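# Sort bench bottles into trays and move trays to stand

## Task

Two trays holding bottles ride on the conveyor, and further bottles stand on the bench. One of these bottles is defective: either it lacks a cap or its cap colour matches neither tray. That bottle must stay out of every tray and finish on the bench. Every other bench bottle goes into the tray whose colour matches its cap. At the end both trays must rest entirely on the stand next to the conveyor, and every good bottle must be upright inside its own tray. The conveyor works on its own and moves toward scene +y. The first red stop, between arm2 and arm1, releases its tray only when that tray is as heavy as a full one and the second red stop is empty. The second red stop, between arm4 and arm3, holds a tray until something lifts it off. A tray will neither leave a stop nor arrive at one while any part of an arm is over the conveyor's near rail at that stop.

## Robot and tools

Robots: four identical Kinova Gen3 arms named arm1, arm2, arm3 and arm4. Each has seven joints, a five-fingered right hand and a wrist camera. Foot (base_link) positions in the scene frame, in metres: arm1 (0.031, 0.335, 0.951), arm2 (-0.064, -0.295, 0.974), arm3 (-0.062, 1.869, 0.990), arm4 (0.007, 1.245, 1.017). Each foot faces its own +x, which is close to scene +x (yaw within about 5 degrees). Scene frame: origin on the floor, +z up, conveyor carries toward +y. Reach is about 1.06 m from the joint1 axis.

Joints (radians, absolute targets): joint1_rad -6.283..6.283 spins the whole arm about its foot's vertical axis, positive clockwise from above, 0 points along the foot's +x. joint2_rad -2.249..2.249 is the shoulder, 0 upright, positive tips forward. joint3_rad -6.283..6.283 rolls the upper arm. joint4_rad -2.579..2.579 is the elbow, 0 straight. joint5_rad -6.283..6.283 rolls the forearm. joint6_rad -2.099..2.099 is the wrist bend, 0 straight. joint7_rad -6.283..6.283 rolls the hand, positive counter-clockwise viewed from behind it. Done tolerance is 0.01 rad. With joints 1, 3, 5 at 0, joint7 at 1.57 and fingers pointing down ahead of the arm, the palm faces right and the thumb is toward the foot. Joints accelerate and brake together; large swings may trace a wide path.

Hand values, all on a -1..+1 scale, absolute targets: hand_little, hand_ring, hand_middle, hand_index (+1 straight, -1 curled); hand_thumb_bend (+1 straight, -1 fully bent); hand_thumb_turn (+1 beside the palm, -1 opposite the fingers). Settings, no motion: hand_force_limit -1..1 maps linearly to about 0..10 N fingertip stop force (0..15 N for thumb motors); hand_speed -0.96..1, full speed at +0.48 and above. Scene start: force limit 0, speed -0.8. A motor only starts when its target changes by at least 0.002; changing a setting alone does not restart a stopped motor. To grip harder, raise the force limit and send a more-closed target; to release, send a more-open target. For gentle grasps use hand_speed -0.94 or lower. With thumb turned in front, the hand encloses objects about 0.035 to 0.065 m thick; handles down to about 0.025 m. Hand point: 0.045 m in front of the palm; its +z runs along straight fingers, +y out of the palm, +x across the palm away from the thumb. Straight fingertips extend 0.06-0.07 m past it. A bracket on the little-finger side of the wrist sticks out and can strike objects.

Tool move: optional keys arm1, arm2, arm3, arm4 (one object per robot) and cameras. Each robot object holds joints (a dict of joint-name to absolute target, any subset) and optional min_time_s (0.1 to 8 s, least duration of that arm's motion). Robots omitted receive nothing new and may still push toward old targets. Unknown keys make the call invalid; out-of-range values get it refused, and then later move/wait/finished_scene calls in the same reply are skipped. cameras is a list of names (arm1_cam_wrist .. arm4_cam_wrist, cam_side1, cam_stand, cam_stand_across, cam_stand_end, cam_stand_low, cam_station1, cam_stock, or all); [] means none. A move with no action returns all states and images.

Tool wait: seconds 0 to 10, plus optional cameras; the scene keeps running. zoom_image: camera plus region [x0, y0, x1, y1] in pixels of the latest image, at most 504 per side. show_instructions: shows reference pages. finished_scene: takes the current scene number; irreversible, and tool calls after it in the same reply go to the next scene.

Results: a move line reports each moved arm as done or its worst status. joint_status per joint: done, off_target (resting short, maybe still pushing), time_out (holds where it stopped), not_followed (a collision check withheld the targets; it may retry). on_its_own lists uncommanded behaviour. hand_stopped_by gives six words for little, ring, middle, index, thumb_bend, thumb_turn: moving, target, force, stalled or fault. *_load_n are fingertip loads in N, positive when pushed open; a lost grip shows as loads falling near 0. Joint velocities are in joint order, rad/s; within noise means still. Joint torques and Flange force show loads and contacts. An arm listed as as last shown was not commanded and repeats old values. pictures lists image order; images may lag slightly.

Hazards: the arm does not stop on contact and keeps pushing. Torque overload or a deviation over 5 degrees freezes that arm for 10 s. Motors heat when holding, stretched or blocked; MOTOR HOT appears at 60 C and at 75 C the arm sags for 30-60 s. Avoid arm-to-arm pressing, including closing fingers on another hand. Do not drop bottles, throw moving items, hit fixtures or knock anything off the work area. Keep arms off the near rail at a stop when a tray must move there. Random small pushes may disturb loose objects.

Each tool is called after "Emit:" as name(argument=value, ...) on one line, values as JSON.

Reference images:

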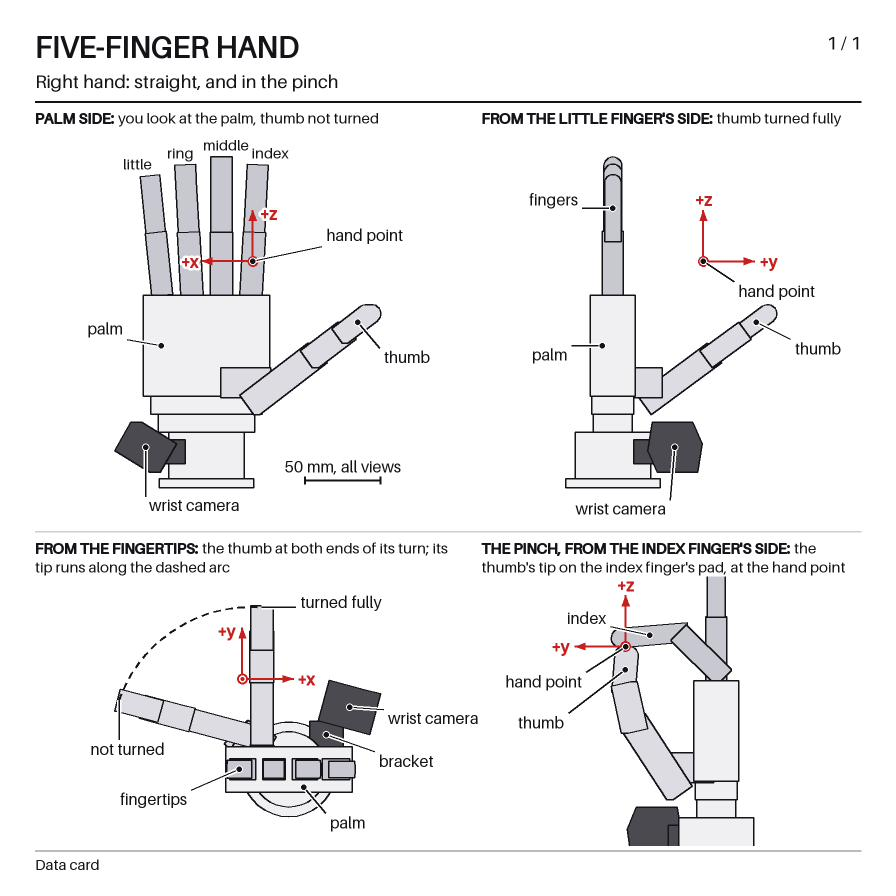

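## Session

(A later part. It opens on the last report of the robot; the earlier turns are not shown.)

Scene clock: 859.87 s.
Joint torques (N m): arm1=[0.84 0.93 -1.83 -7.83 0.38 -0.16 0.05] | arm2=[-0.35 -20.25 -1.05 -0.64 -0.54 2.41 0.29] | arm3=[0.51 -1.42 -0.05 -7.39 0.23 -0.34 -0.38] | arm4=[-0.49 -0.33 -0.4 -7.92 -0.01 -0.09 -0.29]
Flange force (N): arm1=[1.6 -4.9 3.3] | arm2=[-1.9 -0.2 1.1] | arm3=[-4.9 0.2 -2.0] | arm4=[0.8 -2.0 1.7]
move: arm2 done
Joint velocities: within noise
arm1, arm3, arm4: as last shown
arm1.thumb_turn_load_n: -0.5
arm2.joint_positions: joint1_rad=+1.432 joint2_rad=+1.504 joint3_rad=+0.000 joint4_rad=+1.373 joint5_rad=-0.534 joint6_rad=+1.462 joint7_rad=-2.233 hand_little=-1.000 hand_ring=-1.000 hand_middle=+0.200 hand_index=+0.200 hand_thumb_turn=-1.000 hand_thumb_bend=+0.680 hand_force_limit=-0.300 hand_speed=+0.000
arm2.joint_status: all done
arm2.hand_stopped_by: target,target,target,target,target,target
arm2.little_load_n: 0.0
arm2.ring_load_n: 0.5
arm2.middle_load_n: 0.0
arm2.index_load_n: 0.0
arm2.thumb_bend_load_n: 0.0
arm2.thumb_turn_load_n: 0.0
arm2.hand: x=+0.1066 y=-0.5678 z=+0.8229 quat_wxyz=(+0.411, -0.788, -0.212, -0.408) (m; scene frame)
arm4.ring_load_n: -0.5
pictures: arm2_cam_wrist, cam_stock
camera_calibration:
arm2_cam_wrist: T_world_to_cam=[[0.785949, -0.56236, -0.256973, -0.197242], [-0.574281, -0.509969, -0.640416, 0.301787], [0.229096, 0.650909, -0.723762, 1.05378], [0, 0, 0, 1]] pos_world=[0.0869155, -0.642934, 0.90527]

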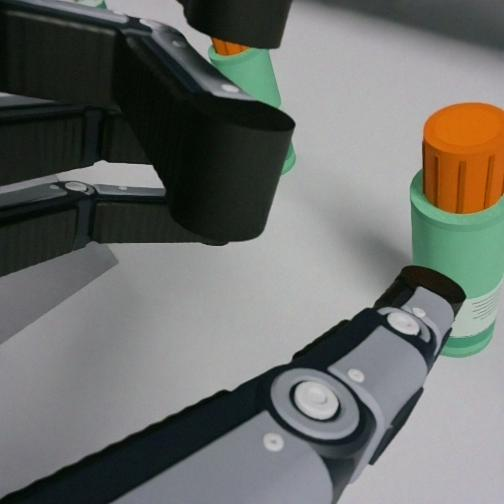

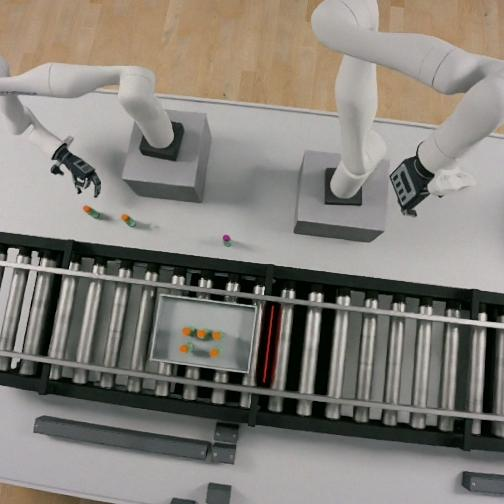

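Emit:
move(arm2={"joints": {"joint1_rad": 1.3032, "joint2_rad": 1.6154, "joint4_rad": 1.2498, "joint5_rad": -0.6542, "joint6_rad": 1.4521, "joint7_rad": -2.2682}, "min_time_s": 3}, cameras=["cam_stock", "arm2_cam_wrist"])

Emit:
zoom_image(camera="cam_stock", region=[20, 150, 150, 260])

Scene clock: 869.50 s.
Joint torques (N m): arm1=[0.84 0.92 -1.82 -7.82 0.39 -0.17 0.05] | arm2=[-0.34 -20.51 -1.33 -0.89 -0.61 2.38 0.27] | arm3=[0.49 -1.41 -0.05 -7.49 0.26 -0.34 -0.4] | arm4=[-0.41 -0.3 -0.4 -7.96 0 -0.09 -0.31]
Flange force (N): arm1=[1.6 -4.9 3.2] | arm2=[-1.9 -0.2 0.8] | arm3=[-4.8 0.1 -1.7] | arm4=[0.9 -2.0 1.9]
move: arm2 done
Joint velocities: within noise
arm1: as last shown
arm1.thumb_turn_load_n: 0.0
arm2.joint_positions: joint1_rad=+1.303 joint2_rad=+1.615 joint3_rad=+0.000 joint4_rad=+1.250 joint5_rad=-0.654 joint6_rad=+1.452 joint7_rad=-2.268 hand_little=-1.000 hand_ring=-1.000 hand_middle=+0.200 hand_index=+0.200 hand_thumb_turn=-1.000 hand_thumb_bend=+0.680 hand_force_limit=-0.300 hand_speed=+0.000
arm2.joint_status: all done
arm2.hand_stopped_by: target,target,target,target,target,target
arm2.little_load_n: 0.0
arm2.ring_load_n: 0.0
arm2.middle_load_n: 0.0
arm2.index_load_n: 0.0
arm2.thumb_bend_load_n: 0.0
arm2.thumb_turn_load_n: 0.0
arm2.hand: x=+0.1719 y=-0.5677 z=+0.7765 quat_wxyz=(+0.411, -0.787, -0.212, -0.408) (m; scene frame)
arm3.joint_positions: joint1_rad=+0.316 joint2_rad=-0.437 joint3_rad=-0.098 joint4_rad=+1.530 joint5_rad=-0.004 joint6_rad=+1.935 joint7_rad=-2.029 hand_little=+1.000 hand_ring=+1.000 hand_middle=+1.000 hand_index=+1.000 hand_thumb_turn=+1.000 hand_thumb_bend=+1.000 hand_force_limit=+0.000 hand_speed=-0.800
arm3.joint_status: not commanded
arm3.hand_stopped_by: target,target,target,target,target,target
arm3.little_load_n: 0.5
arm3.ring_load_n: 0.0
arm3.middle_load_n: 0.0
arm3.index_load_n: 0.0
arm3.thumb_bend_load_n: 0.0
arm3.thumb_turn_load_n: 0.0
arm3.hand: x=+0.1252 y=+1.8348 z=+1.4864 quat_wxyz=(-0.059, -0.376, -0.925, +0.015) (m; scene frame)
arm4.joint_positions: joint1_rad=+0.900 joint2_rad=-0.372 joint3_rad=+0.000 joint4_rad=+1.600 joint5_rad=+0.000 joint6_rad=+1.950 joint7_rad=-1.900 hand_little=+1.000 hand_ring=+1.000 hand_middle=+1.000 hand_index=+1.000 hand_thumb_turn=+1.000 hand_thumb_bend=+1.000 hand_force_limit=+0.000 hand_speed=-0.800
arm4.joint_status: not commanded
arm4.hand_stopped_by: target,target,target,target,target,target
arm4.little_load_n: 0.0
arm4.ring_load_n: 0.0
arm4.middle_load_n: 0.0
arm4.index_load_n: 0.0
arm4.thumb_bend_load_n: 0.0
arm4.thumb_turn_load_n: 0.0
arm4.hand: x=+0.1482 y=+1.1303 z=+1.4752 quat_wxyz=(+0.018, -0.537, -0.844, -0.005) (m; scene frame)
pictures: arm2_cam_wrist, cam_stock
camera_calibration:
arm2_cam_wrist: T_world_to_cam=[[0.786039, -0.562375, -0.256665, -0.26072], [-0.574077, -0.510062, -0.640525, 0.309626], [0.2293, 0.650823, -0.723776, 1.0051], [0, 0, 0, 1]] pos_world=[0.152216, -0.642835, 0.85887]

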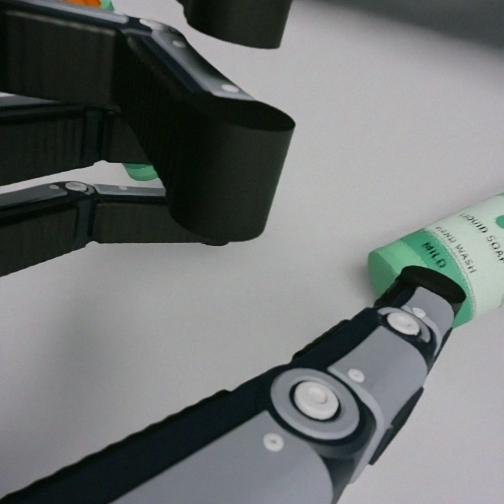

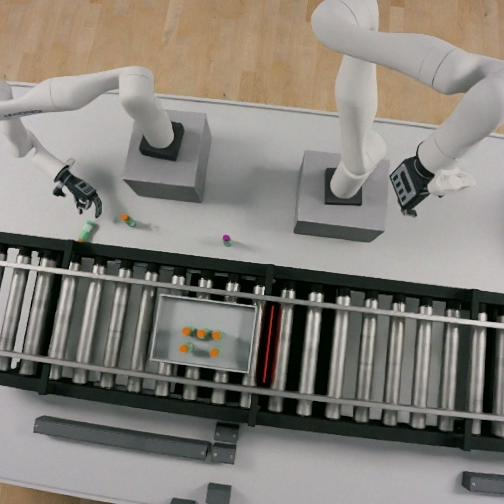

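Scaled by 3.877 from the camera's 504x504 image, which has a finer 720x720 frame.

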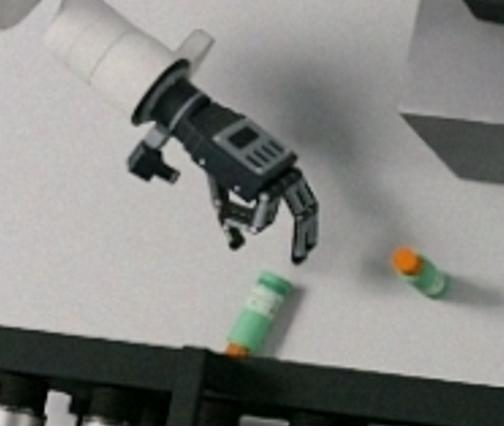

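Emit:
move(arm2={"joints": {"joint1_rad": 1.4324, "joint2_rad": 1.5035, "joint4_rad": 1.3728, "joint5_rad": -0.5336, "joint6_rad": 1.4622, "joint7_rad": -2.2335}, "min_time_s": 2})

Emit:
move(arm2={"joints": {"joint1_rad": 1.4536, "joint2_rad": 1.1435, "joint4_rad": 1.6323, "joint5_rad": -0.5106, "joint6_rad": 1.5527, "joint7_rad": -2.2779}, "min_time_s": 2}, cameras=["cam_stock", "arm2_cam_wrist", "cam_side1"])

Emit:
zoom_image(camera="cam_stock", region=[50, 190, 150, 260])

Emit:
zoom_image(camera="arm2_cam_wrist", region=[250, 150, 504, 504])

Scene clock: 902.67 s.
Joint torques (N m): arm1=[0.87 0.9 -1.82 -7.84 0.38 -0.17 0.04] | arm2=[-0.36 -20.3 -1.07 -0.63 -0.55 2.44 0.29] | arm3=[0.49 -1.43 -0.04 -7.44 0.22 -0.38 -0.39] | arm4=[-0.37 -0.34 -0.26 -7.92 -0.03 -0.1 -0.31]
Flange force (N): arm1=[1.5 -4.9 3.3] | arm2=[-2.1 -0.2 1.1] | arm3=[-4.9 0.1 -2.0] | arm4=[0.9 -1.6 1.6]
move: arm2 done
Joint velocities: within noise
arm1, arm3, arm4: as last shown
arm2.joint_positions: joint1_rad=+1.432 joint2_rad=+1.504 joint3_rad=+0.000 joint4_rad=+1.373 joint5_rad=-0.534 joint6_rad=+1.462 joint7_rad=-2.233 hand_little=-1.000 hand_ring=-1.000 hand_middle=+0.200 hand_index=+0.200 hand_thumb_turn=-1.000 hand_thumb_bend=+0.680 hand_force_limit=-0.300 hand_speed=+0.000
arm2.joint_status: all done
arm2.hand_stopped_by: target,target,target,target,target,target
arm2.little_load_n: 0.0
arm2.ring_load_n: 0.0
arm2.middle_load_n: 0.0
arm2.index_load_n: 0.0
arm2.thumb_bend_load_n: 0.0
arm2.thumb_turn_load_n: 0.0
arm2.hand: x=+0.1066 y=-0.5678 z=+0.8229 quat_wxyz=(+0.411, -0.788, -0.212, -0.408) (m; scene frame)
arm3.little_load_n: 0.0
arm4.ring_load_n: 0.5
pictures: none

Scene clock: 905.00 s.
Joint torques (N m): arm1=[0.85 0.92 -1.85 -7.83 0.38 -0.17 0.04] | arm2=[-0.36 -19.37 -0.94 -1.42 -0.66 2.42 0.28] | arm3=[0.55 -1.38 -0.05 -7.45 0.24 -0.36 -0.38] | arm4=[-0.45 -0.29 -0.31 -7.94 -0.02 -0.11 -0.29]
Flange force (N): arm1=[1.5 -5.0 3.3] | arm2=[-2.4 0.0 1.2] | arm3=[-4.8 0.1 -1.9] | arm4=[1.0 -1.8 1.7]
move: arm2 done
Joint velocities: within noise
arm1.joint_positions: joint1_rad=-0.800 joint2_rad=-0.378 joint3_rad=+0.000 joint4_rad=+1.600 joint5_rad=+0.300 joint6_rad=+1.900 joint7_rad=-2.000 hand_little=-1.000 hand_ring=-1.000 hand_middle=+0.200 hand_index=+0.200 hand_thumb_turn=-1.000 hand_thumb_bend=+0.700 hand_force_limit=-0.300 hand_speed=+0.000
arm1.joint_status: not commanded
arm1.hand_stopped_by: target,target,target,target,target,target
arm1.little_load_n: 0.0
arm1.ring_load_n: 0.0
arm1.middle_load_n: 0.5
arm1.index_load_n: 0.0
arm1.thumb_bend_load_n: 0.0
arm1.thumb_turn_load_n: 0.0
arm1.hand: x=+0.2241 y=+0.4359 z=+1.4130 quat_wxyz=(-0.088, +0.176, -0.975, +0.102) (m; scene frame)
arm2.joint_positions: joint1_rad=+1.454 joint2_rad=+1.144 joint3_rad=+0.000 joint4_rad=+1.632 joint5_rad=-0.511 joint6_rad=+1.553 joint7_rad=-2.278 hand_little=-1.000 hand_ring=-1.000 hand_middle=+0.200 hand_index=+0.200 hand_thumb_turn=-1.000 hand_thumb_bend=+0.680 hand_force_limit=-0.300 hand_speed=+0.000
arm2.joint_status: all done
arm2.hand_stopped_by: target,target,target,target,target,target
arm2.little_load_n: 0.0
arm2.ring_load_n: 0.5
arm2.middle_load_n: 0.0
arm2.index_load_n: 0.0
arm2.thumb_bend_load_n: 0.0
arm2.thumb_turn_load_n: 0.0
arm2.hand: x=+0.0967 y=-0.5611 z=+0.9789 quat_wxyz=(+0.411, -0.787, -0.212, -0.408) (m; scene frame)
arm3, arm4: as last shown
arm4.ring_load_n: 0.0
pictures: arm2_cam_wrist, cam_side1, cam_stock
camera_calibration:
arm2_cam_wrist: T_world_to_cam=[[0.78597, -0.56233, -0.256975, -0.145586], [-0.574246, -0.509942, -0.640469, 0.399494], [0.229113, 0.650956, -0.723715, 1.16457], [0, 0, 0, 1]] pos_world=[0.0770157, -0.636234, 1.06127]

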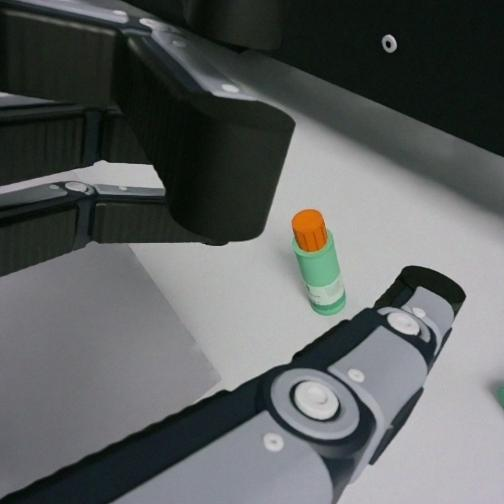

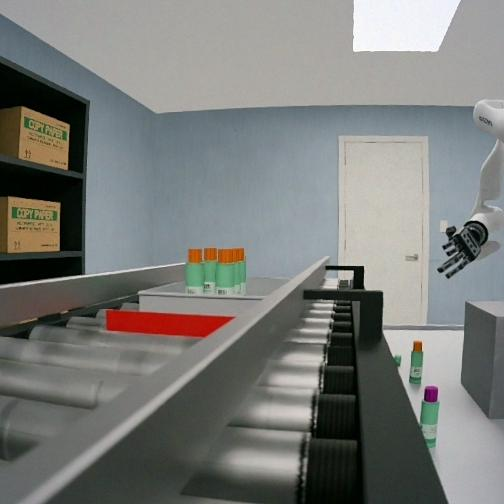

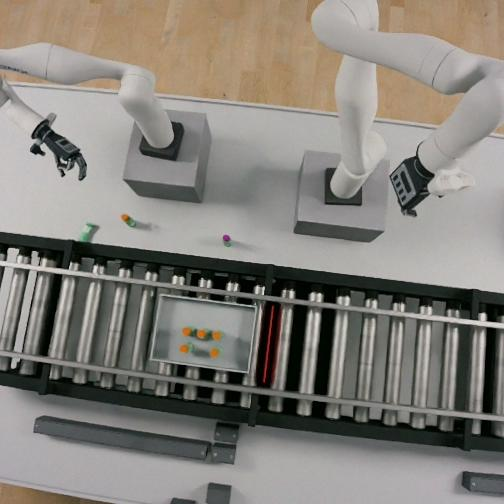

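Scaled by 5.040 from the camera's 504x504 image, which has a finer 720x720 frame.

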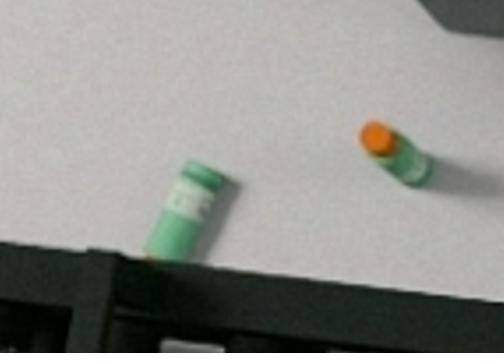

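Scaled by 1.424 from the camera's 504x504 image, which has a finer 720x720 frame.

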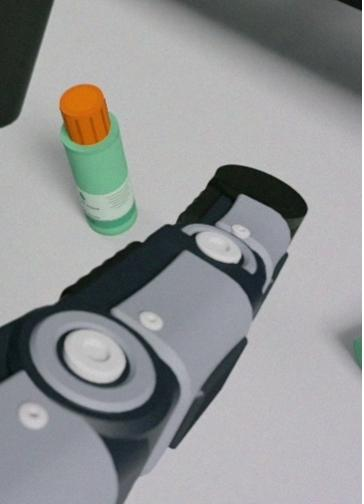

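Emit:
move(arm2={"joints": {"joint1_rad": 1.0891, "joint2_rad": 1.2801, "joint4_rad": 1.5559, "joint5_rad": -0.9945, "joint6_rad": 1.1066, "joint7_rad": -3.4544, "hand_index": 0.15, "hand_middle": 0.15, "hand_thumb_bend": 0.5}, "min_time_s": 3}, cameras=["cam_stock", "arm2_cam_wrist"])

Emit:
zoom_image(camera="cam_stock", region=[20, 150, 150, 260])

Scene clock: 934.43 s.
Joint torques (N m): arm1=[0.89 0.9 -1.87 -7.85 0.38 -0.17 0.04] | arm2=[-0.33 -20.9 -1.61 -2.09 -0.76 2.02 0.22] | arm3=[0.49 -1.43 -0.04 -7.43 0.2 -0.37 -0.41] | arm4=[-0.39 -0.28 -0.39 -7.9 0.01 -0.04 -0.29]
Flange force (N): arm1=[1.4 -5.0 3.3] | arm2=[-0.8 1.8 0.7] | arm3=[-4.9 0.1 -2.0] | arm4=[0.8 -1.9 1.8]
move: arm2 done
Joint velocities: within noise
arm1, arm3, arm4: as last shown
arm1.middle_load_n: 0.0
arm2.joint_positions: joint1_rad=+1.089 joint2_rad=+1.280 joint3_rad=+0.000 joint4_rad=+1.556 joint5_rad=-0.994 joint6_rad=+1.107 joint7_rad=-3.454 hand_little=-1.000 hand_ring=-1.000 hand_middle=+0.150 hand_index=+0.150 hand_thumb_turn=-1.000 hand_thumb_bend=+0.500 hand_force_limit=-0.300 hand_speed=+0.000
arm2.joint_status: all done
arm2.hand_stopped_by: target,target,target,target,target,target
arm2.little_load_n: 0.0
arm2.ring_load_n: 0.0
arm2.middle_load_n: 0.0
arm2.index_load_n: 0.0
arm2.thumb_bend_load_n: 0.0
arm2.thumb_turn_load_n: 0.0
arm2.hand: x=+0.2377 y=-0.5781 z=+0.8435 quat_wxyz=(+0.428, -0.822, +0.334, -0.171) (m; scene frame)
pictures: arm2_cam_wrist, cam_stock
camera_calibration:
arm2_cam_wrist: T_world_to_cam=[[-0.218633, -0.5738, -0.789274, 0.380353], [-0.968633, 0.225518, 0.104365, 0.275645], [0.118111, 0.787334, -0.605107, 1.05053], [0, 0, 0, 1]] pos_world=[0.226076, -0.671037, 0.907121]

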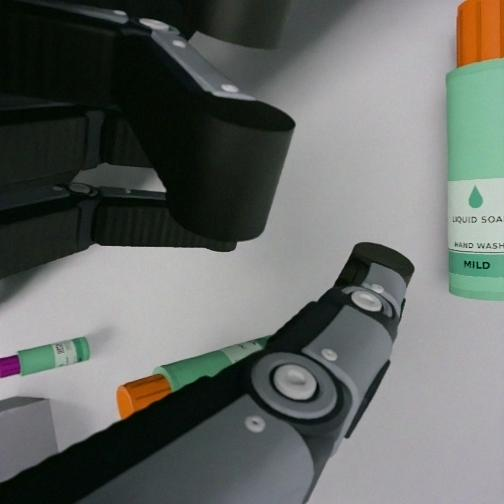

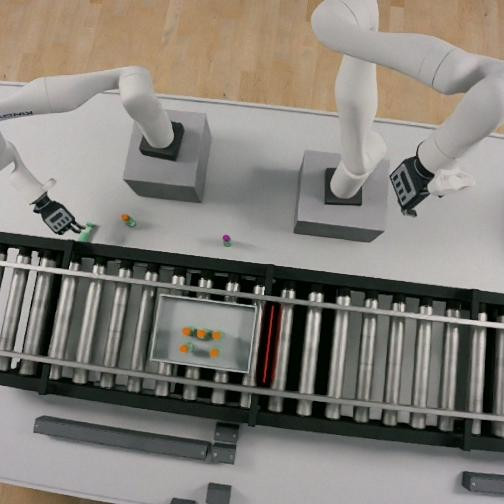

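Scaled by 3.877 from the camera's 504x504 image, which has a finer 720x720 frame.

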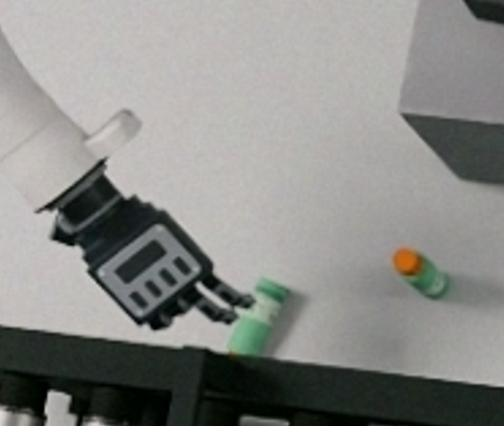

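Emit:
move(arm2={"joints": {"joint1_rad": 1.0712, "joint2_rad": 1.44, "joint4_rad": 1.4334, "joint5_rad": -1.0265, "joint6_rad": 1.0824, "joint7_rad": -3.422}, "min_time_s": 2}, cameras=["cam_stock", "arm2_cam_wrist"])

Emit:
zoom_image(camera="cam_stock", region=[50, 190, 150, 260])

Scene clock: 955.30 s.
Joint torques (N m): arm1=[0.84 0.91 -1.84 -7.85 0.38 -0.17 0.05] | arm2=[-0.38 -21.31 -1.65 -1.83 -0.7 2.07 0.21] | arm3=[0.53 -1.39 -0.02 -7.44 0.21 -0.37 -0.37] | arm4=[-0.43 -0.26 -0.31 -7.92 0 -0.07 -0.28]
Flange force (N): arm1=[1.5 -4.9 3.3] | arm2=[-0.9 1.8 0.7] | arm3=[-4.8 0.2 -1.9] | arm4=[1.0 -1.7 1.8]
move: arm2 done
Joint velocities: within noise
arm1, arm3, arm4: as last shown
arm2.joint_positions: joint1_rad=+1.071 joint2_rad=+1.440 joint3_rad=+0.000 joint4_rad=+1.433 joint5_rad=-1.026 joint6_rad=+1.082 joint7_rad=-3.422 hand_little=-1.000 hand_ring=-1.000 hand_middle=+0.150 hand_index=+0.150 hand_thumb_turn=-1.000 hand_thumb_bend=+0.500 hand_force_limit=-0.300 hand_speed=+0.000
arm2.joint_status: all done
arm2.hand_stopped_by: target,target,target,target,target,target
arm2.little_load_n: 0.0
arm2.ring_load_n: 0.0
arm2.middle_load_n: 0.0
arm2.index_load_n: 0.0
arm2.thumb_bend_load_n: 0.0
arm2.thumb_turn_load_n: 0.0
arm2.hand: x=+0.2467 y=-0.5774 z=+0.7744 quat_wxyz=(+0.428, -0.822, +0.334, -0.171) (m; scene frame)
arm3.thumb_bend_load_n: -0.5
pictures: arm2_cam_wrist, cam_stock
camera_calibration:
arm2_cam_wrist: T_world_to_cam=[[-0.218773, -0.573675, -0.789326, 0.328366], [-0.968613, 0.225507, 0.104568, 0.29133], [0.11801, 0.787428, -0.605004, 1.0071], [0, 0, 0, 1]] pos_world=[0.235176, -0.670337, 0.838021]

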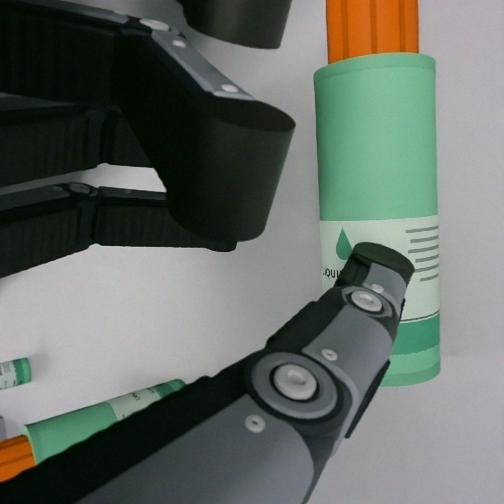

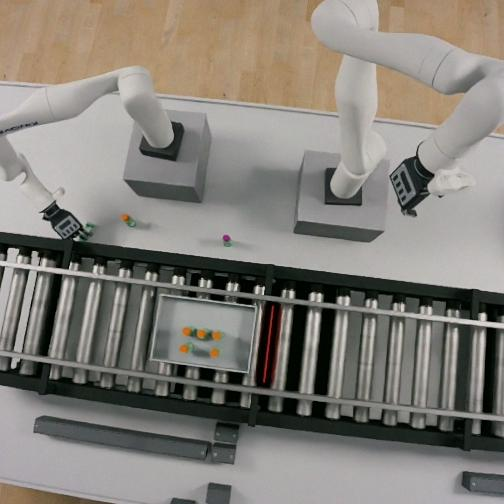

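Scaled by 5.040 from the camera's 504x504 image, which has a finer 720x720 frame.

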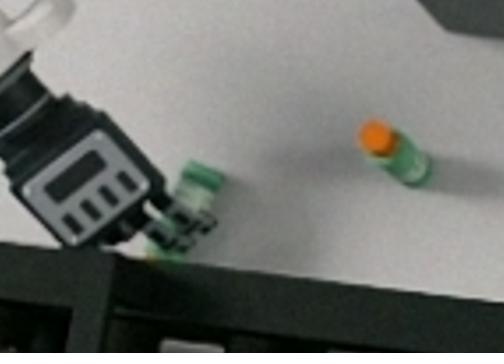

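Emit:
move(arm2={"joints": {"joint1_rad": 1.0712, "joint2_rad": 1.5127, "joint4_rad": 1.37, "joint5_rad": -1.0306, "joint6_rad": 1.0776, "joint7_rad": -3.4131}, "min_time_s": 2}, cameras=["cam_stock", "arm2_cam_wrist"])

Scene clock: 961.50 s.
Joint torques (N m): arm1=[0.88 0.93 -1.83 -7.85 0.37 -0.15 0.06] | arm2=[-0.4 -21.16 -1.59 -1.79 -0.65 1.93 0.25] | arm3=[0.48 -1.42 -0.06 -7.39 0.2 -0.4 -0.41] | arm4=[-0.41 -0.36 -0.39 -7.94 0.01 -0.05 -0.26]
Flange force (N): arm1=[1.6 -4.9 3.4] | arm2=[-0.9 1.3 0.3] | arm3=[-5.0 0.0 -2.3] | arm4=[0.7 -1.8 1.8]
move: arm2 done
Joint velocities: within noise
arm1, arm3, arm4: as last shown
arm2.joint_positions: joint1_rad=+1.071 joint2_rad=+1.513 joint3_rad=+0.000 joint4_rad=+1.370 joint5_rad=-1.031 joint6_rad=+1.078 joint7_rad=-3.413 hand_little=-1.000 hand_ring=-1.000 hand_middle=+0.150 hand_index=+0.150 hand_thumb_turn=-1.000 hand_thumb_bend=+0.500 hand_force_limit=-0.300 hand_speed=+0.000
arm2.joint_status: all done
arm2.hand_stopped_by: target,target,target,target,target,target
arm2.little_load_n: 0.0
arm2.ring_load_n: 0.0
arm2.middle_load_n: 0.0
arm2.index_load_n: 0.0
arm2.thumb_bend_load_n: 0.5
arm2.thumb_turn_load_n: 0.0
arm2.hand: x=+0.2466 y=-0.5774 z=+0.7432 quat_wxyz=(+0.428, -0.822, +0.334, -0.171) (m; scene frame)
arm3.thumb_bend_load_n: 0.0
pictures: arm2_cam_wrist, cam_stock
camera_calibration:
arm2_cam_wrist: T_world_to_cam=[[-0.218852, -0.573675, -0.789304, 0.303697], [-0.968608, 0.225476, 0.104689, 0.294279], [0.117911, 0.787437, -0.605012, 0.988279], [0, 0, 0, 1]] pos_world=[0.234976, -0.670337, 0.806822]

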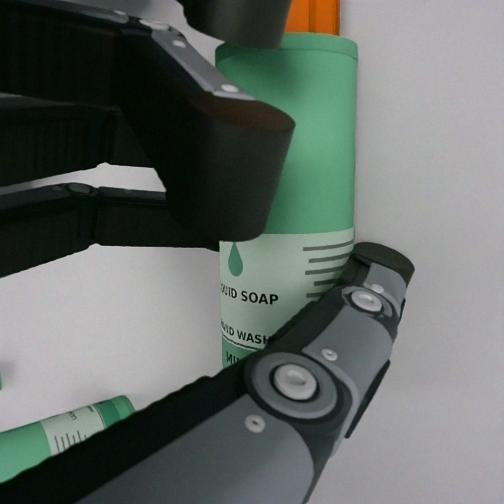

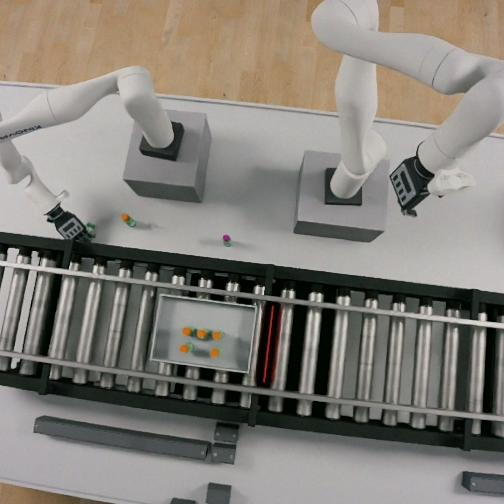

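Emit:
move(arm2={"joints": {"hand_index": -0.4, "hand_middle": -0.4, "hand_thumb_bend": -0.2, "hand_force_limit": -0.3, "hand_speed": -0.85}}, cameras=["cam_stock", "arm2_cam_wrist"])

Emit:
zoom_image(camera="cam_stock", region=[50, 190, 150, 260])

Scene clock: 968.20 s.
Joint torques (N m): arm1=[0.87 0.93 -1.84 -7.86 0.38 -0.16 0.04] | arm2=[-0.35 -21.42 -1.7 -1.7 -0.68 2.1 0.2] | arm3=[0.47 -1.38 0.01 -7.44 0.2 -0.35 -0.36] | arm4=[-0.47 -0.36 -0.38 -7.97 -0.04 -0.07 -0.32]
Flange force (N): arm1=[1.6 -4.9 3.4] | arm2=[-0.8 1.9 0.8] | arm3=[-4.7 0.3 -1.9] | arm4=[0.7 -2.0 1.9]
move: arm2 off_target
Joint velocities: within noise
arm1, arm3, arm4: as last shown
arm1.ring_load_n: 0.5
arm1.middle_load_n: -0.5
arm2.joint_positions: joint1_rad=+1.071 joint2_rad=+1.513 joint3_rad=+0.000 joint4_rad=+1.370 joint5_rad=-1.031 joint6_rad=+1.078 joint7_rad=-3.413 hand_little=-1.000 hand_ring=-1.000 hand_middle=+0.014 hand_index=+0.000 hand_thumb_turn=-1.000 hand_thumb_bend=+0.434 hand_force_limit=-0.300 hand_speed=-0.850
arm2.joint_status: hand_middle off_target (ended at +0.014, target -0.400); hand_index off_target (ended at +0.000, target -0.400); hand_thumb_bend off_target (ended at +0.434, target -0.200); the others done
arm2.hand_stopped_by: target,target,force,force,force,target
arm2.little_load_n: 0.0
arm2.ring_load_n: 0.0
arm2.middle_load_n: 3.0
arm2.index_load_n: 7.0
arm2.thumb_bend_load_n: 10.5
arm2.thumb_turn_load_n: -1.5
arm2.hand: x=+0.2466 y=-0.5774 z=+0.7432 quat_wxyz=(+0.428, -0.822, +0.334, -0.171) (m; scene frame)
pictures: arm2_cam_wrist, cam_stock
camera_calibration:
arm2_cam_wrist: T_world_to_cam=[[-0.218796, -0.573688, -0.78931, 0.30368], [-0.96862, 0.225443, 0.104644, 0.294296], [0.117912, 0.787438, -0.605012, 0.988279], [0, 0, 0, 1]] pos_world=[0.234976, -0.670337, 0.806821]

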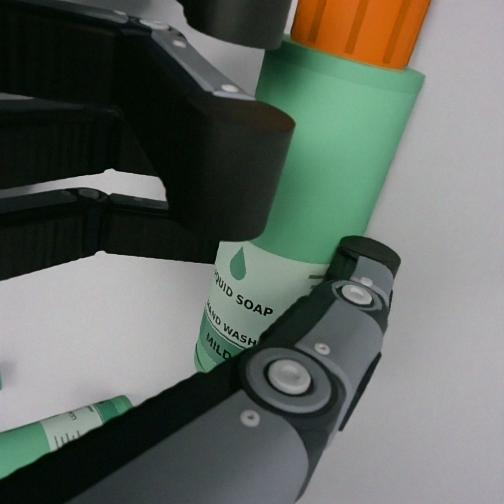

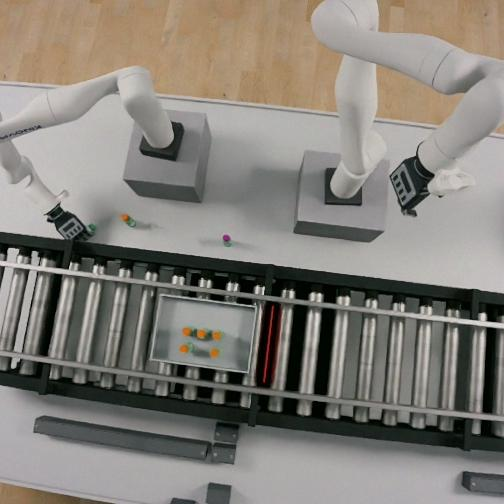

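Scaled by 5.040 from the camera's 504x504 image, which has a finer 720x720 frame.

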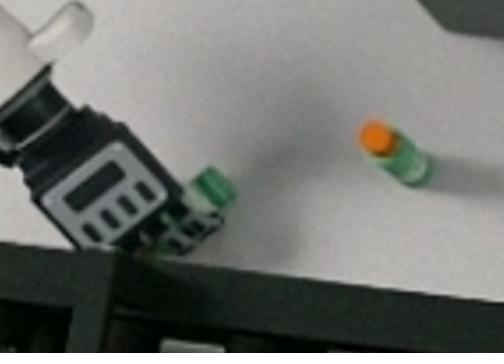

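Emit:
move(arm2={"joints": {"joint1_rad": 1.0712, "joint2_rad": 1.046, "joint4_rad": 1.6471, "joint5_rad": -0.9555, "joint6_rad": 1.1815, "joint7_rad": -3.5887}, "min_time_s": 3})

Emit:
move(arm2={"joints": {"joint1_rad": 1.4255, "joint2_rad": 1.5087, "joint4_rad": 1.5687, "joint5_rad": -0.652, "joint6_rad": 1.522, "joint7_rad": -1.7534}, "min_time_s": 4}, cameras=["cam_stock", "arm2_cam_wrist", "cam_side1", "cam_station1"])

Emit:
zoom_image(camera="cam_side1", region=[384, 260, 504, 400])

Scene clock: 991.70 s.
Joint torques (N m): arm1=[0.86 0.94 -1.87 -7.84 0.36 -0.16 0.04] | arm2=[-0.38 -20.61 -1.63 -3.24 -1.08 2.1 0.24] | arm3=[0.48 -1.42 -0.06 -7.43 0.22 -0.37 -0.4] | arm4=[-0.46 -0.28 -0.34 -7.93 0.02 -0.09 -0.3]
Flange force (N): arm1=[1.5 -5.0 3.4] | arm2=[-0.6 2.7 1.1] | arm3=[-4.9 0.0 -2.0] | arm4=[1.0 -1.8 1.8]
move: arm2 done
Joint velocities: within noise
arm1, arm3, arm4: as last shown
arm1.ring_load_n: 0.0
arm1.middle_load_n: 0.0
arm2.joint_positions: joint1_rad=+1.071 joint2_rad=+1.046 joint3_rad=+0.000 joint4_rad=+1.647 joint5_rad=-0.956 joint6_rad=+1.182 joint7_rad=-3.589 hand_little=-1.000 hand_ring=-1.000 hand_middle=+0.014 hand_index=+0.000 hand_thumb_turn=-1.000 hand_thumb_bend=+0.434 hand_force_limit=-0.300 hand_speed=-0.850
arm2.joint_status: all done
arm2.hand_stopped_by: target,target,force,force,force,target
arm2.little_load_n: 0.0
arm2.ring_load_n: 0.0
arm2.middle_load_n: 3.5
arm2.index_load_n: 6.5
arm2.thumb_bend_load_n: 11.0
arm2.thumb_turn_load_n: -1.5
arm2.hand: x=+0.2477 y=-0.5778 z=+0.9502 quat_wxyz=(+0.428, -0.822, +0.334, -0.171) (m; scene frame)
arm4.little_load_n: -0.5
pictures: none

Scene clock: 996.10 s.
Joint torques (N m): arm1=[0.89 0.89 -1.81 -7.83 0.37 -0.17 0.04] | arm2=[-0.35 -18.95 -1.53 1.17 -0.33 2.84 0.35] | arm3=[0.51 -1.4 -0.08 -7.44 0.24 -0.35 -0.38] | arm4=[-0.49 -0.35 -0.38 -7.92 0.02 -0.05 -0.32]
Flange force (N): arm1=[1.5 -4.8 3.2] | arm2=[-3.2 -0.9 0.6] | arm3=[-4.9 0.0 -1.9] | arm4=[0.7 -1.9 1.8]
move: arm2 done
Joint velocities: within noise
arm1: as last shown
arm1.ring_load_n: 0.5
arm1.middle_load_n: -0.5
arm2.joint_positions: joint1_rad=+1.426 joint2_rad=+1.509 joint3_rad=+0.000 joint4_rad=+1.569 joint5_rad=-0.652 joint6_rad=+1.522 joint7_rad=-1.753 hand_little=-1.000 hand_ring=-1.000 hand_middle=+0.014 hand_index=+0.000 hand_thumb_turn=-1.000 hand_thumb_bend=+0.434 hand_force_limit=-0.300 hand_speed=-0.850
arm2.joint_status: all done
arm2.hand_stopped_by: target,target,force,force,force,target
arm2.little_load_n: 0.0
arm2.ring_load_n: 0.0
arm2.middle_load_n: 3.5
arm2.index_load_n: 7.0
arm2.thumb_bend_load_n: 10.5
arm2.thumb_turn_load_n: -1.0
arm2.hand: x=+0.1585 y=-0.5059 z=+0.8988 quat_wxyz=(+0.355, -0.681, -0.295, -0.569) (m; scene frame)
arm3.joint_positions: joint1_rad=+0.316 joint2_rad=-0.437 joint3_rad=-0.098 joint4_rad=+1.530 joint5_rad=-0.004 joint6_rad=+1.935 joint7_rad=-2.029 hand_little=+1.000 hand_ring=+1.000 hand_middle=+1.000 hand_index=+1.000 hand_thumb_turn=+1.000 hand_thumb_bend=+1.000 hand_force_limit=+0.000 hand_speed=-0.800
arm3.joint_status: not commanded
arm3.hand_stopped_by: target,target,target,target,target,target
arm3.little_load_n: 0.0
arm3.ring_load_n: 0.0
arm3.middle_load_n: 0.0
arm3.index_load_n: 0.0
arm3.thumb_bend_load_n: 0.0
arm3.thumb_turn_load_n: 0.5
arm3.hand: x=+0.1252 y=+1.8348 z=+1.4864 quat_wxyz=(-0.059, -0.376, -0.925, +0.015) (m; scene frame)
arm4.joint_positions: joint1_rad=+0.900 joint2_rad=-0.372 joint3_rad=+0.000 joint4_rad=+1.600 joint5_rad=+0.000 joint6_rad=+1.950 joint7_rad=-1.900 hand_little=+1.000 hand_ring=+1.000 hand_middle=+1.000 hand_index=+1.000 hand_thumb_turn=+1.000 hand_thumb_bend=+1.000 hand_force_limit=+0.000 hand_speed=-0.800
arm4.joint_status: not commanded
arm4.hand_stopped_by: target,target,target,target,target,target
arm4.little_load_n: 0.0
arm4.ring_load_n: 0.0
arm4.middle_load_n: 0.0
arm4.index_load_n: 0.0
arm4.thumb_bend_load_n: 0.0
arm4.thumb_turn_load_n: 0.0
arm4.hand: x=+0.1482 y=+1.1303 z=+1.4752 quat_wxyz=(+0.018, -0.537, -0.844, -0.005) (m; scene frame)
pictures: arm2_cam_wrist, cam_side1, cam_station1, cam_stock
camera_calibration:
arm2_cam_wrist: T_world_to_cam=[[0.820394, -0.563095, 0.0993854, -0.509844], [-0.250193, -0.509794, -0.823112, 0.524619], [0.514156, 0.650411, -0.559115, 0.863136], [0, 0, 0, 1]] pos_world=[0.105742, -0.581036, 0.965083]

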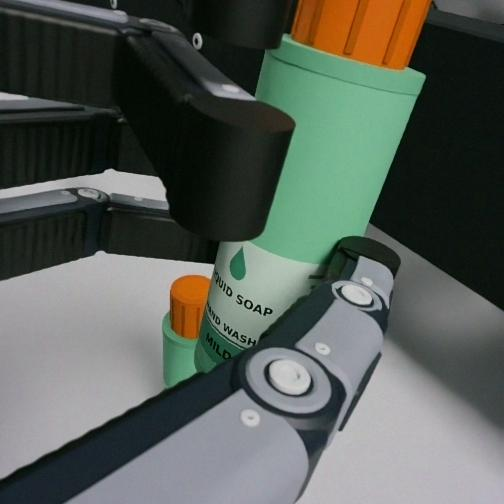

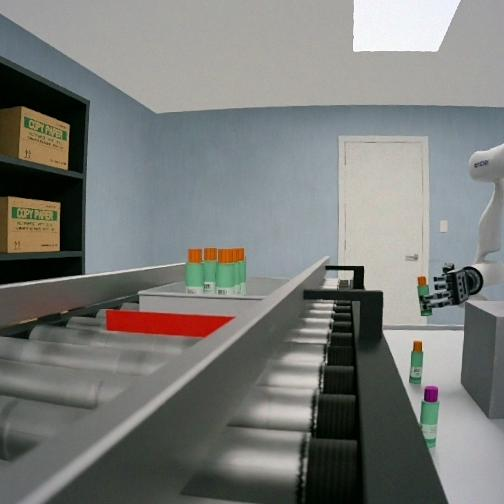

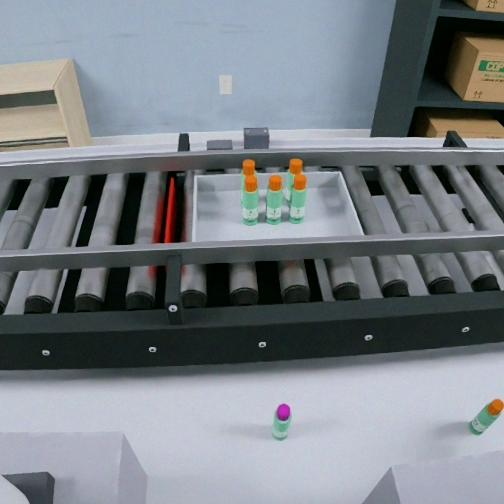

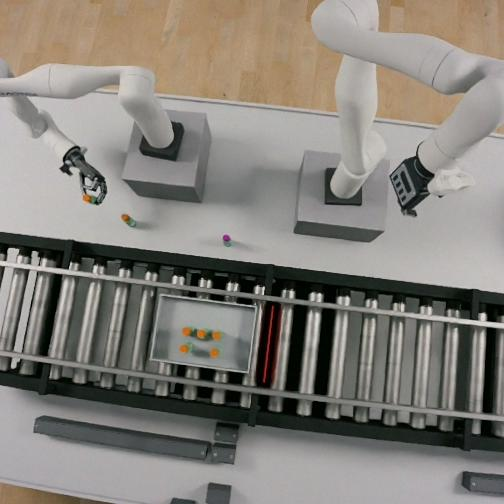

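Scaled by 3.600 from the camera's 504x504 image, which has a finer 720x720 frame.

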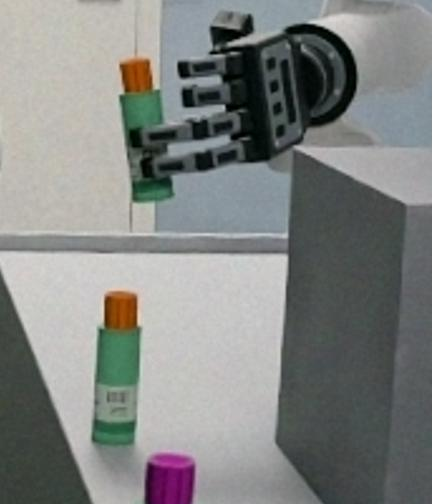

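Emit:
move(arm2={"joints": {"joint2_rad": 1.856, "joint4_rad": 1.1697, "joint5_rad": -0.6511, "joint6_rad": 1.5631, "joint7_rad": -1.7847}, "min_time_s": 3.5})

Emit:
move(arm2={"joints": {"joint2_rad": 1.8716, "joint4_rad": 1.148, "joint5_rad": -0.6511, "joint6_rad": 1.568, "joint7_rad": -1.7885}, "min_time_s": 1}, cameras=["cam_stock", "cam_side1"])

Emit:
zoom_image(camera="cam_side1", region=[384, 300, 504, 420])

Scene clock: 1002.70 s.
Joint torques (N m): arm1=[0.9 0.96 -1.84 -7.86 0.41 -0.16 0.03] | arm2=[-0.36 -18.58 -1.47 0.71 -0.42 2.83 0.34] | arm3=[0.55 -1.43 -0.09 -7.48 0.22 -0.36 -0.4] | arm4=[-0.49 -0.39 -0.23 -7.95 0.04 -0.06 -0.34]
Flange force (N): arm1=[1.6 -5.0 3.4] | arm2=[-2.7 -1.0 0.6] | arm3=[-4.9 -0.1 -1.8] | arm4=[0.8 -1.5 1.8]
move: arm2 done
Joint velocities: within noise
arm1, arm3, arm4: as last shown
arm1.ring_load_n: 0.0
arm1.middle_load_n: 0.0
arm2.joint_positions: joint1_rad=+1.426 joint2_rad=+1.856 joint3_rad=+0.000 joint4_rad=+1.170 joint5_rad=-0.651 joint6_rad=+1.563 joint7_rad=-1.785 hand_little=-1.000 hand_ring=-1.000 hand_middle=+0.014 hand_index=+0.000 hand_thumb_turn=-1.000 hand_thumb_bend=+0.434 hand_force_limit=-0.300 hand_speed=-0.850
arm2.joint_status: all done
arm2.hand_stopped_by: target,target,force,force,force,target
arm2.little_load_n: 0.0
arm2.ring_load_n: 0.0
arm2.middle_load_n: 3.5
arm2.index_load_n: 7.0
arm2.thumb_bend_load_n: 10.5
arm2.thumb_turn_load_n: -1.0
arm2.hand: x=+0.1577 y=-0.5056 z=+0.7557 quat_wxyz=(+0.355, -0.681, -0.295, -0.569) (m; scene frame)
arm3.thumb_turn_load_n: 0.0
pictures: none

Scene clock: 1004.00 s.
Joint torques (N m): arm1=[0.9 0.93 -1.85 -7.86 0.38 -0.14 0.04] | arm2=[-0.48 -17.83 -0.93 0.22 -0.34 1.92 0.15] | arm3=[0.46 -1.42 0 -7.46 0.23 -0.36 -0.4] | arm4=[-0.48 -0.33 -0.32 -7.89 0.02 -0.06 -0.33]
Flange force (N): arm1=[1.5 -5.0 3.5] | arm2=[0.1 -1.5 0.0] | arm3=[-4.8 0.2 -1.8] | arm4=[0.8 -1.8 1.6]
move: arm2 done
Joint velocities: within noise
arm1.joint_positions: joint1_rad=-0.800 joint2_rad=-0.378 joint3_rad=+0.000 joint4_rad=+1.600 joint5_rad=+0.300 joint6_rad=+1.900 joint7_rad=-2.000 hand_little=-1.000 hand_ring=-1.000 hand_middle=+0.200 hand_index=+0.200 hand_thumb_turn=-1.000 hand_thumb_bend=+0.700 hand_force_limit=-0.300 hand_speed=+0.000
arm1.joint_status: not commanded
arm1.hand_stopped_by: target,target,target,target,target,target
arm1.little_load_n: 0.0
arm1.ring_load_n: 0.0
arm1.middle_load_n: 0.0
arm1.index_load_n: 0.0
arm1.thumb_bend_load_n: 0.0
arm1.thumb_turn_load_n: 0.0
arm1.hand: x=+0.2241 y=+0.4359 z=+1.4130 quat_wxyz=(-0.088, +0.176, -0.975, +0.102) (m; scene frame)
arm2.joint_positions: joint1_rad=+1.426 joint2_rad=+1.872 joint3_rad=+0.000 joint4_rad=+1.148 joint5_rad=-0.651 joint6_rad=+1.568 joint7_rad=-1.788 hand_little=-1.000 hand_ring=-1.000 hand_middle=+0.014 hand_index=+0.000 hand_thumb_turn=-1.000 hand_thumb_bend=+0.434 hand_force_limit=-0.300 hand_speed=-0.850
arm2.joint_status: all done
arm2.hand_stopped_by: target,target,force,force,force,target
arm2.little_load_n: 0.0
arm2.ring_load_n: 0.0
arm2.middle_load_n: 3.5
arm2.index_load_n: 6.0
arm2.thumb_bend_load_n: 10.5
arm2.thumb_turn_load_n: -2.5
arm2.hand: x=+0.1577 y=-0.5056 z=+0.7497 quat_wxyz=(+0.355, -0.681, -0.295, -0.569) (m; scene frame)
arm3, arm4: as last shown
pictures: cam_side1, cam_stock

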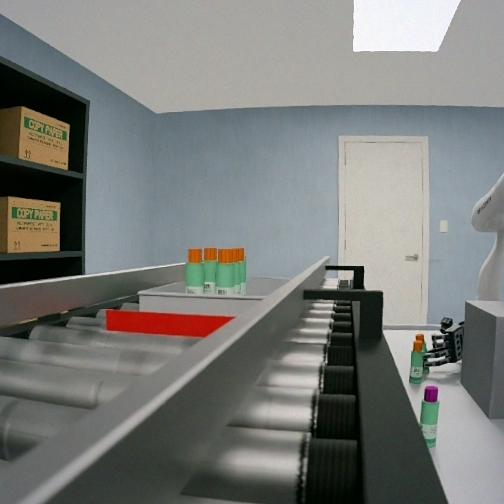

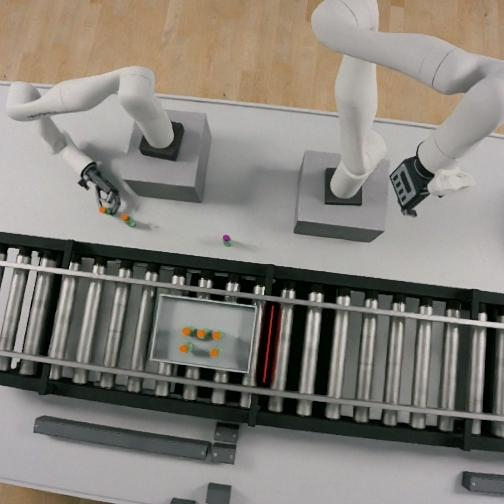

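Scaled by 4.200 from the camera's 504x504 image, which has a finer 720x720 frame.

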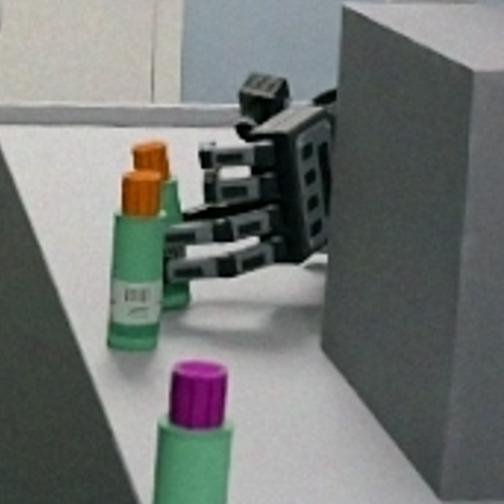

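Emit:
move(arm2={"joints": {"joint2_rad": 1.8794, "joint4_rad": 1.1371, "joint5_rad": -0.651, "joint6_rad": 1.5705, "joint7_rad": -1.7904}, "min_time_s": 1})

Emit:
move(arm2={"joints": {"hand_index": 0.25, "hand_middle": 0.25, "hand_thumb_bend": 0.68, "hand_speed": -0.8}}, cameras=["cam_stock", "cam_side1", "arm2_cam_wrist"])

Emit:
zoom_image(camera="cam_side1", region=[384, 300, 504, 420])

Emit:
zoom_image(camera="cam_stock", region=[50, 170, 170, 260])

Scene clock: 1009.33 s.
Joint torques (N m): arm1=[0.86 0.91 -1.84 -7.88 0.36 -0.16 0.05] | arm2=[-0.4 -18.09 -1.2 0.21 -0.5 2.17 0.25] | arm3=[0.55 -1.39 -0.05 -7.46 0.25 -0.38 -0.42] | arm4=[-0.45 -0.32 -0.29 -7.91 0 -0.11 -0.38]
Flange force (N): arm1=[1.6 -4.9 3.4] | arm2=[-0.6 -1.6 0.2] | arm3=[-4.8 0.0 -1.9] | arm4=[0.8 -1.9 1.6]
move: arm2 done
Joint velocities: within noise
arm1, arm3, arm4: as last shown
arm1.thumb_bend_load_n: -0.5
arm2.joint_positions: joint1_rad=+1.426 joint2_rad=+1.879 joint3_rad=+0.000 joint4_rad=+1.137 joint5_rad=-0.651 joint6_rad=+1.571 joint7_rad=-1.790 hand_little=-1.000 hand_ring=-1.000 hand_middle=+0.013 hand_index=+0.000 hand_thumb_turn=-1.000 hand_thumb_bend=+0.433 hand_force_limit=-0.300 hand_speed=-0.850
arm2.joint_status: all done
arm2.hand_stopped_by: target,target,force,force,force,target
arm2.little_load_n: 0.0
arm2.ring_load_n: 0.0
arm2.middle_load_n: 0.0
arm2.index_load_n: 4.5
arm2.thumb_bend_load_n: 4.5
arm2.thumb_turn_load_n: -1.5
arm2.hand: x=+0.1576 y=-0.5056 z=+0.7467 quat_wxyz=(+0.355, -0.681, -0.295, -0.569) (m; scene frame)
arm4.thumb_turn_load_n: 0.5
pictures: none

Scene clock: 1010.70 s.
Joint torques (N m): arm1=[0.92 0.93 -1.87 -7.86 0.37 -0.16 0.07] | arm2=[-0.31 -18.35 -1.29 0.49 -0.41 2.6 0.34] | arm3=[0.53 -1.4 -0.05 -7.42 0.22 -0.32 -0.44] | arm4=[-0.47 -0.31 -0.27 -7.97 0.02 -0.08 -0.29]
Flange force (N): arm1=[1.6 -4.9 3.4] | arm2=[-1.9 -1.0 0.6] | arm3=[-5.0 -0.1 -1.9] | arm4=[1.0 -1.5 1.9]
move: arm2 done
Joint velocities: within noise
arm1, arm3, arm4: as last shown
arm1.little_load_n: 0.5
arm1.thumb_bend_load_n: 0.0
arm1.thumb_turn_load_n: 0.5
arm2.joint_positions: joint1_rad=+1.426 joint2_rad=+1.879 joint3_rad=+0.000 joint4_rad=+1.137 joint5_rad=-0.651 joint6_rad=+1.571 joint7_rad=-1.790 hand_little=-1.000 hand_ring=-1.000 hand_middle=+0.250 hand_index=+0.250 hand_thumb_turn=-1.000 hand_thumb_bend=+0.680 hand_force_limit=-0.300 hand_speed=-0.800
arm2.joint_status: all done
arm2.hand_stopped_by: target,target,target,target,target,target
arm2.little_load_n: 0.0
arm2.ring_load_n: 0.0
arm2.middle_load_n: 0.0
arm2.index_load_n: 0.0
arm2.thumb_bend_load_n: 0.0
arm2.thumb_turn_load_n: 0.0
arm2.hand: x=+0.1576 y=-0.5055 z=+0.7467 quat_wxyz=(+0.355, -0.681, -0.295, -0.569) (m; scene frame)
arm4.index_load_n: -0.5
arm4.thumb_turn_load_n: 0.0
pictures: arm2_cam_wrist, cam_side1, cam_stock
camera_calibration:
arm2_cam_wrist: T_world_to_cam=[[0.820458, -0.563017, 0.099305, -0.493742], [-0.250146, -0.509718, -0.823173, 0.399516], [0.514078, 0.650538, -0.559039, 0.778265], [0, 0, 0, 1]] pos_world=[0.104943, -0.580635, 0.812982]

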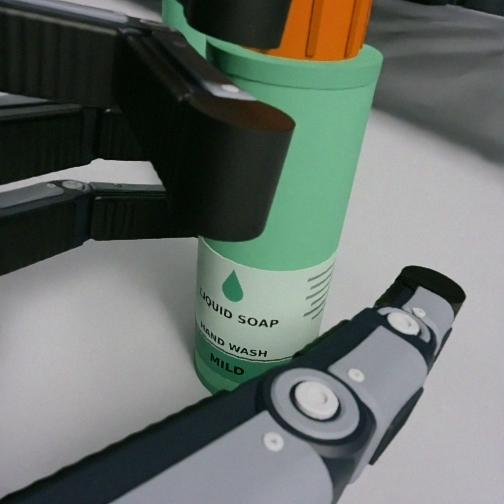

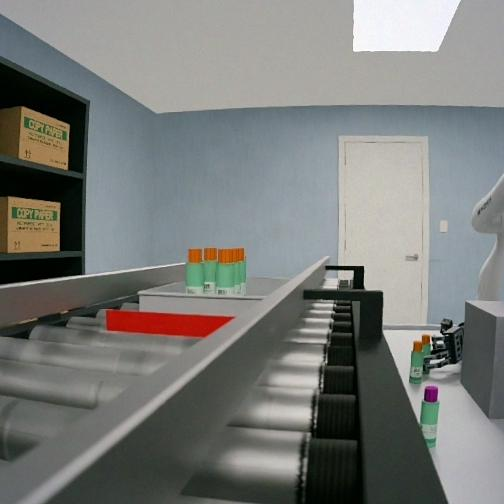

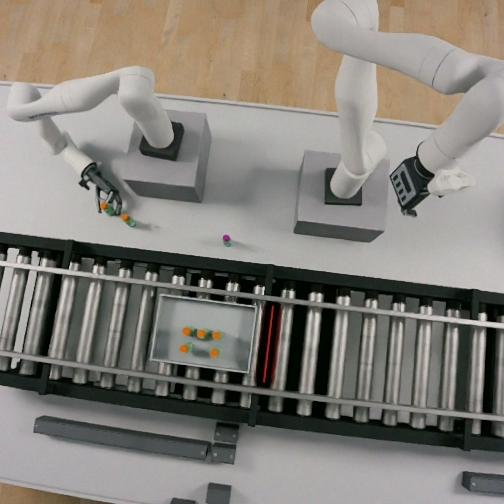

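Scaled by 4.200 from the camera's 504x504 image, which has a finer 720x720 frame.

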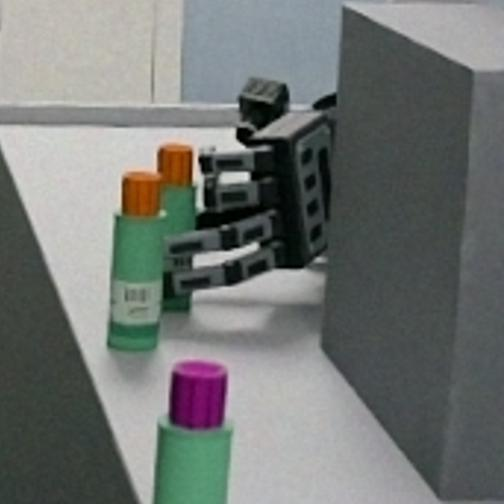

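Scaled by 4.200 from the camera's 504x504 image, which has a finer 720x720 frame.

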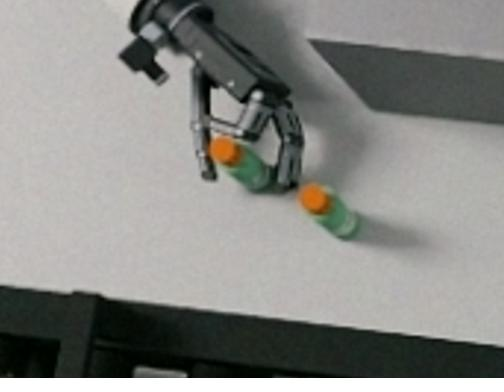

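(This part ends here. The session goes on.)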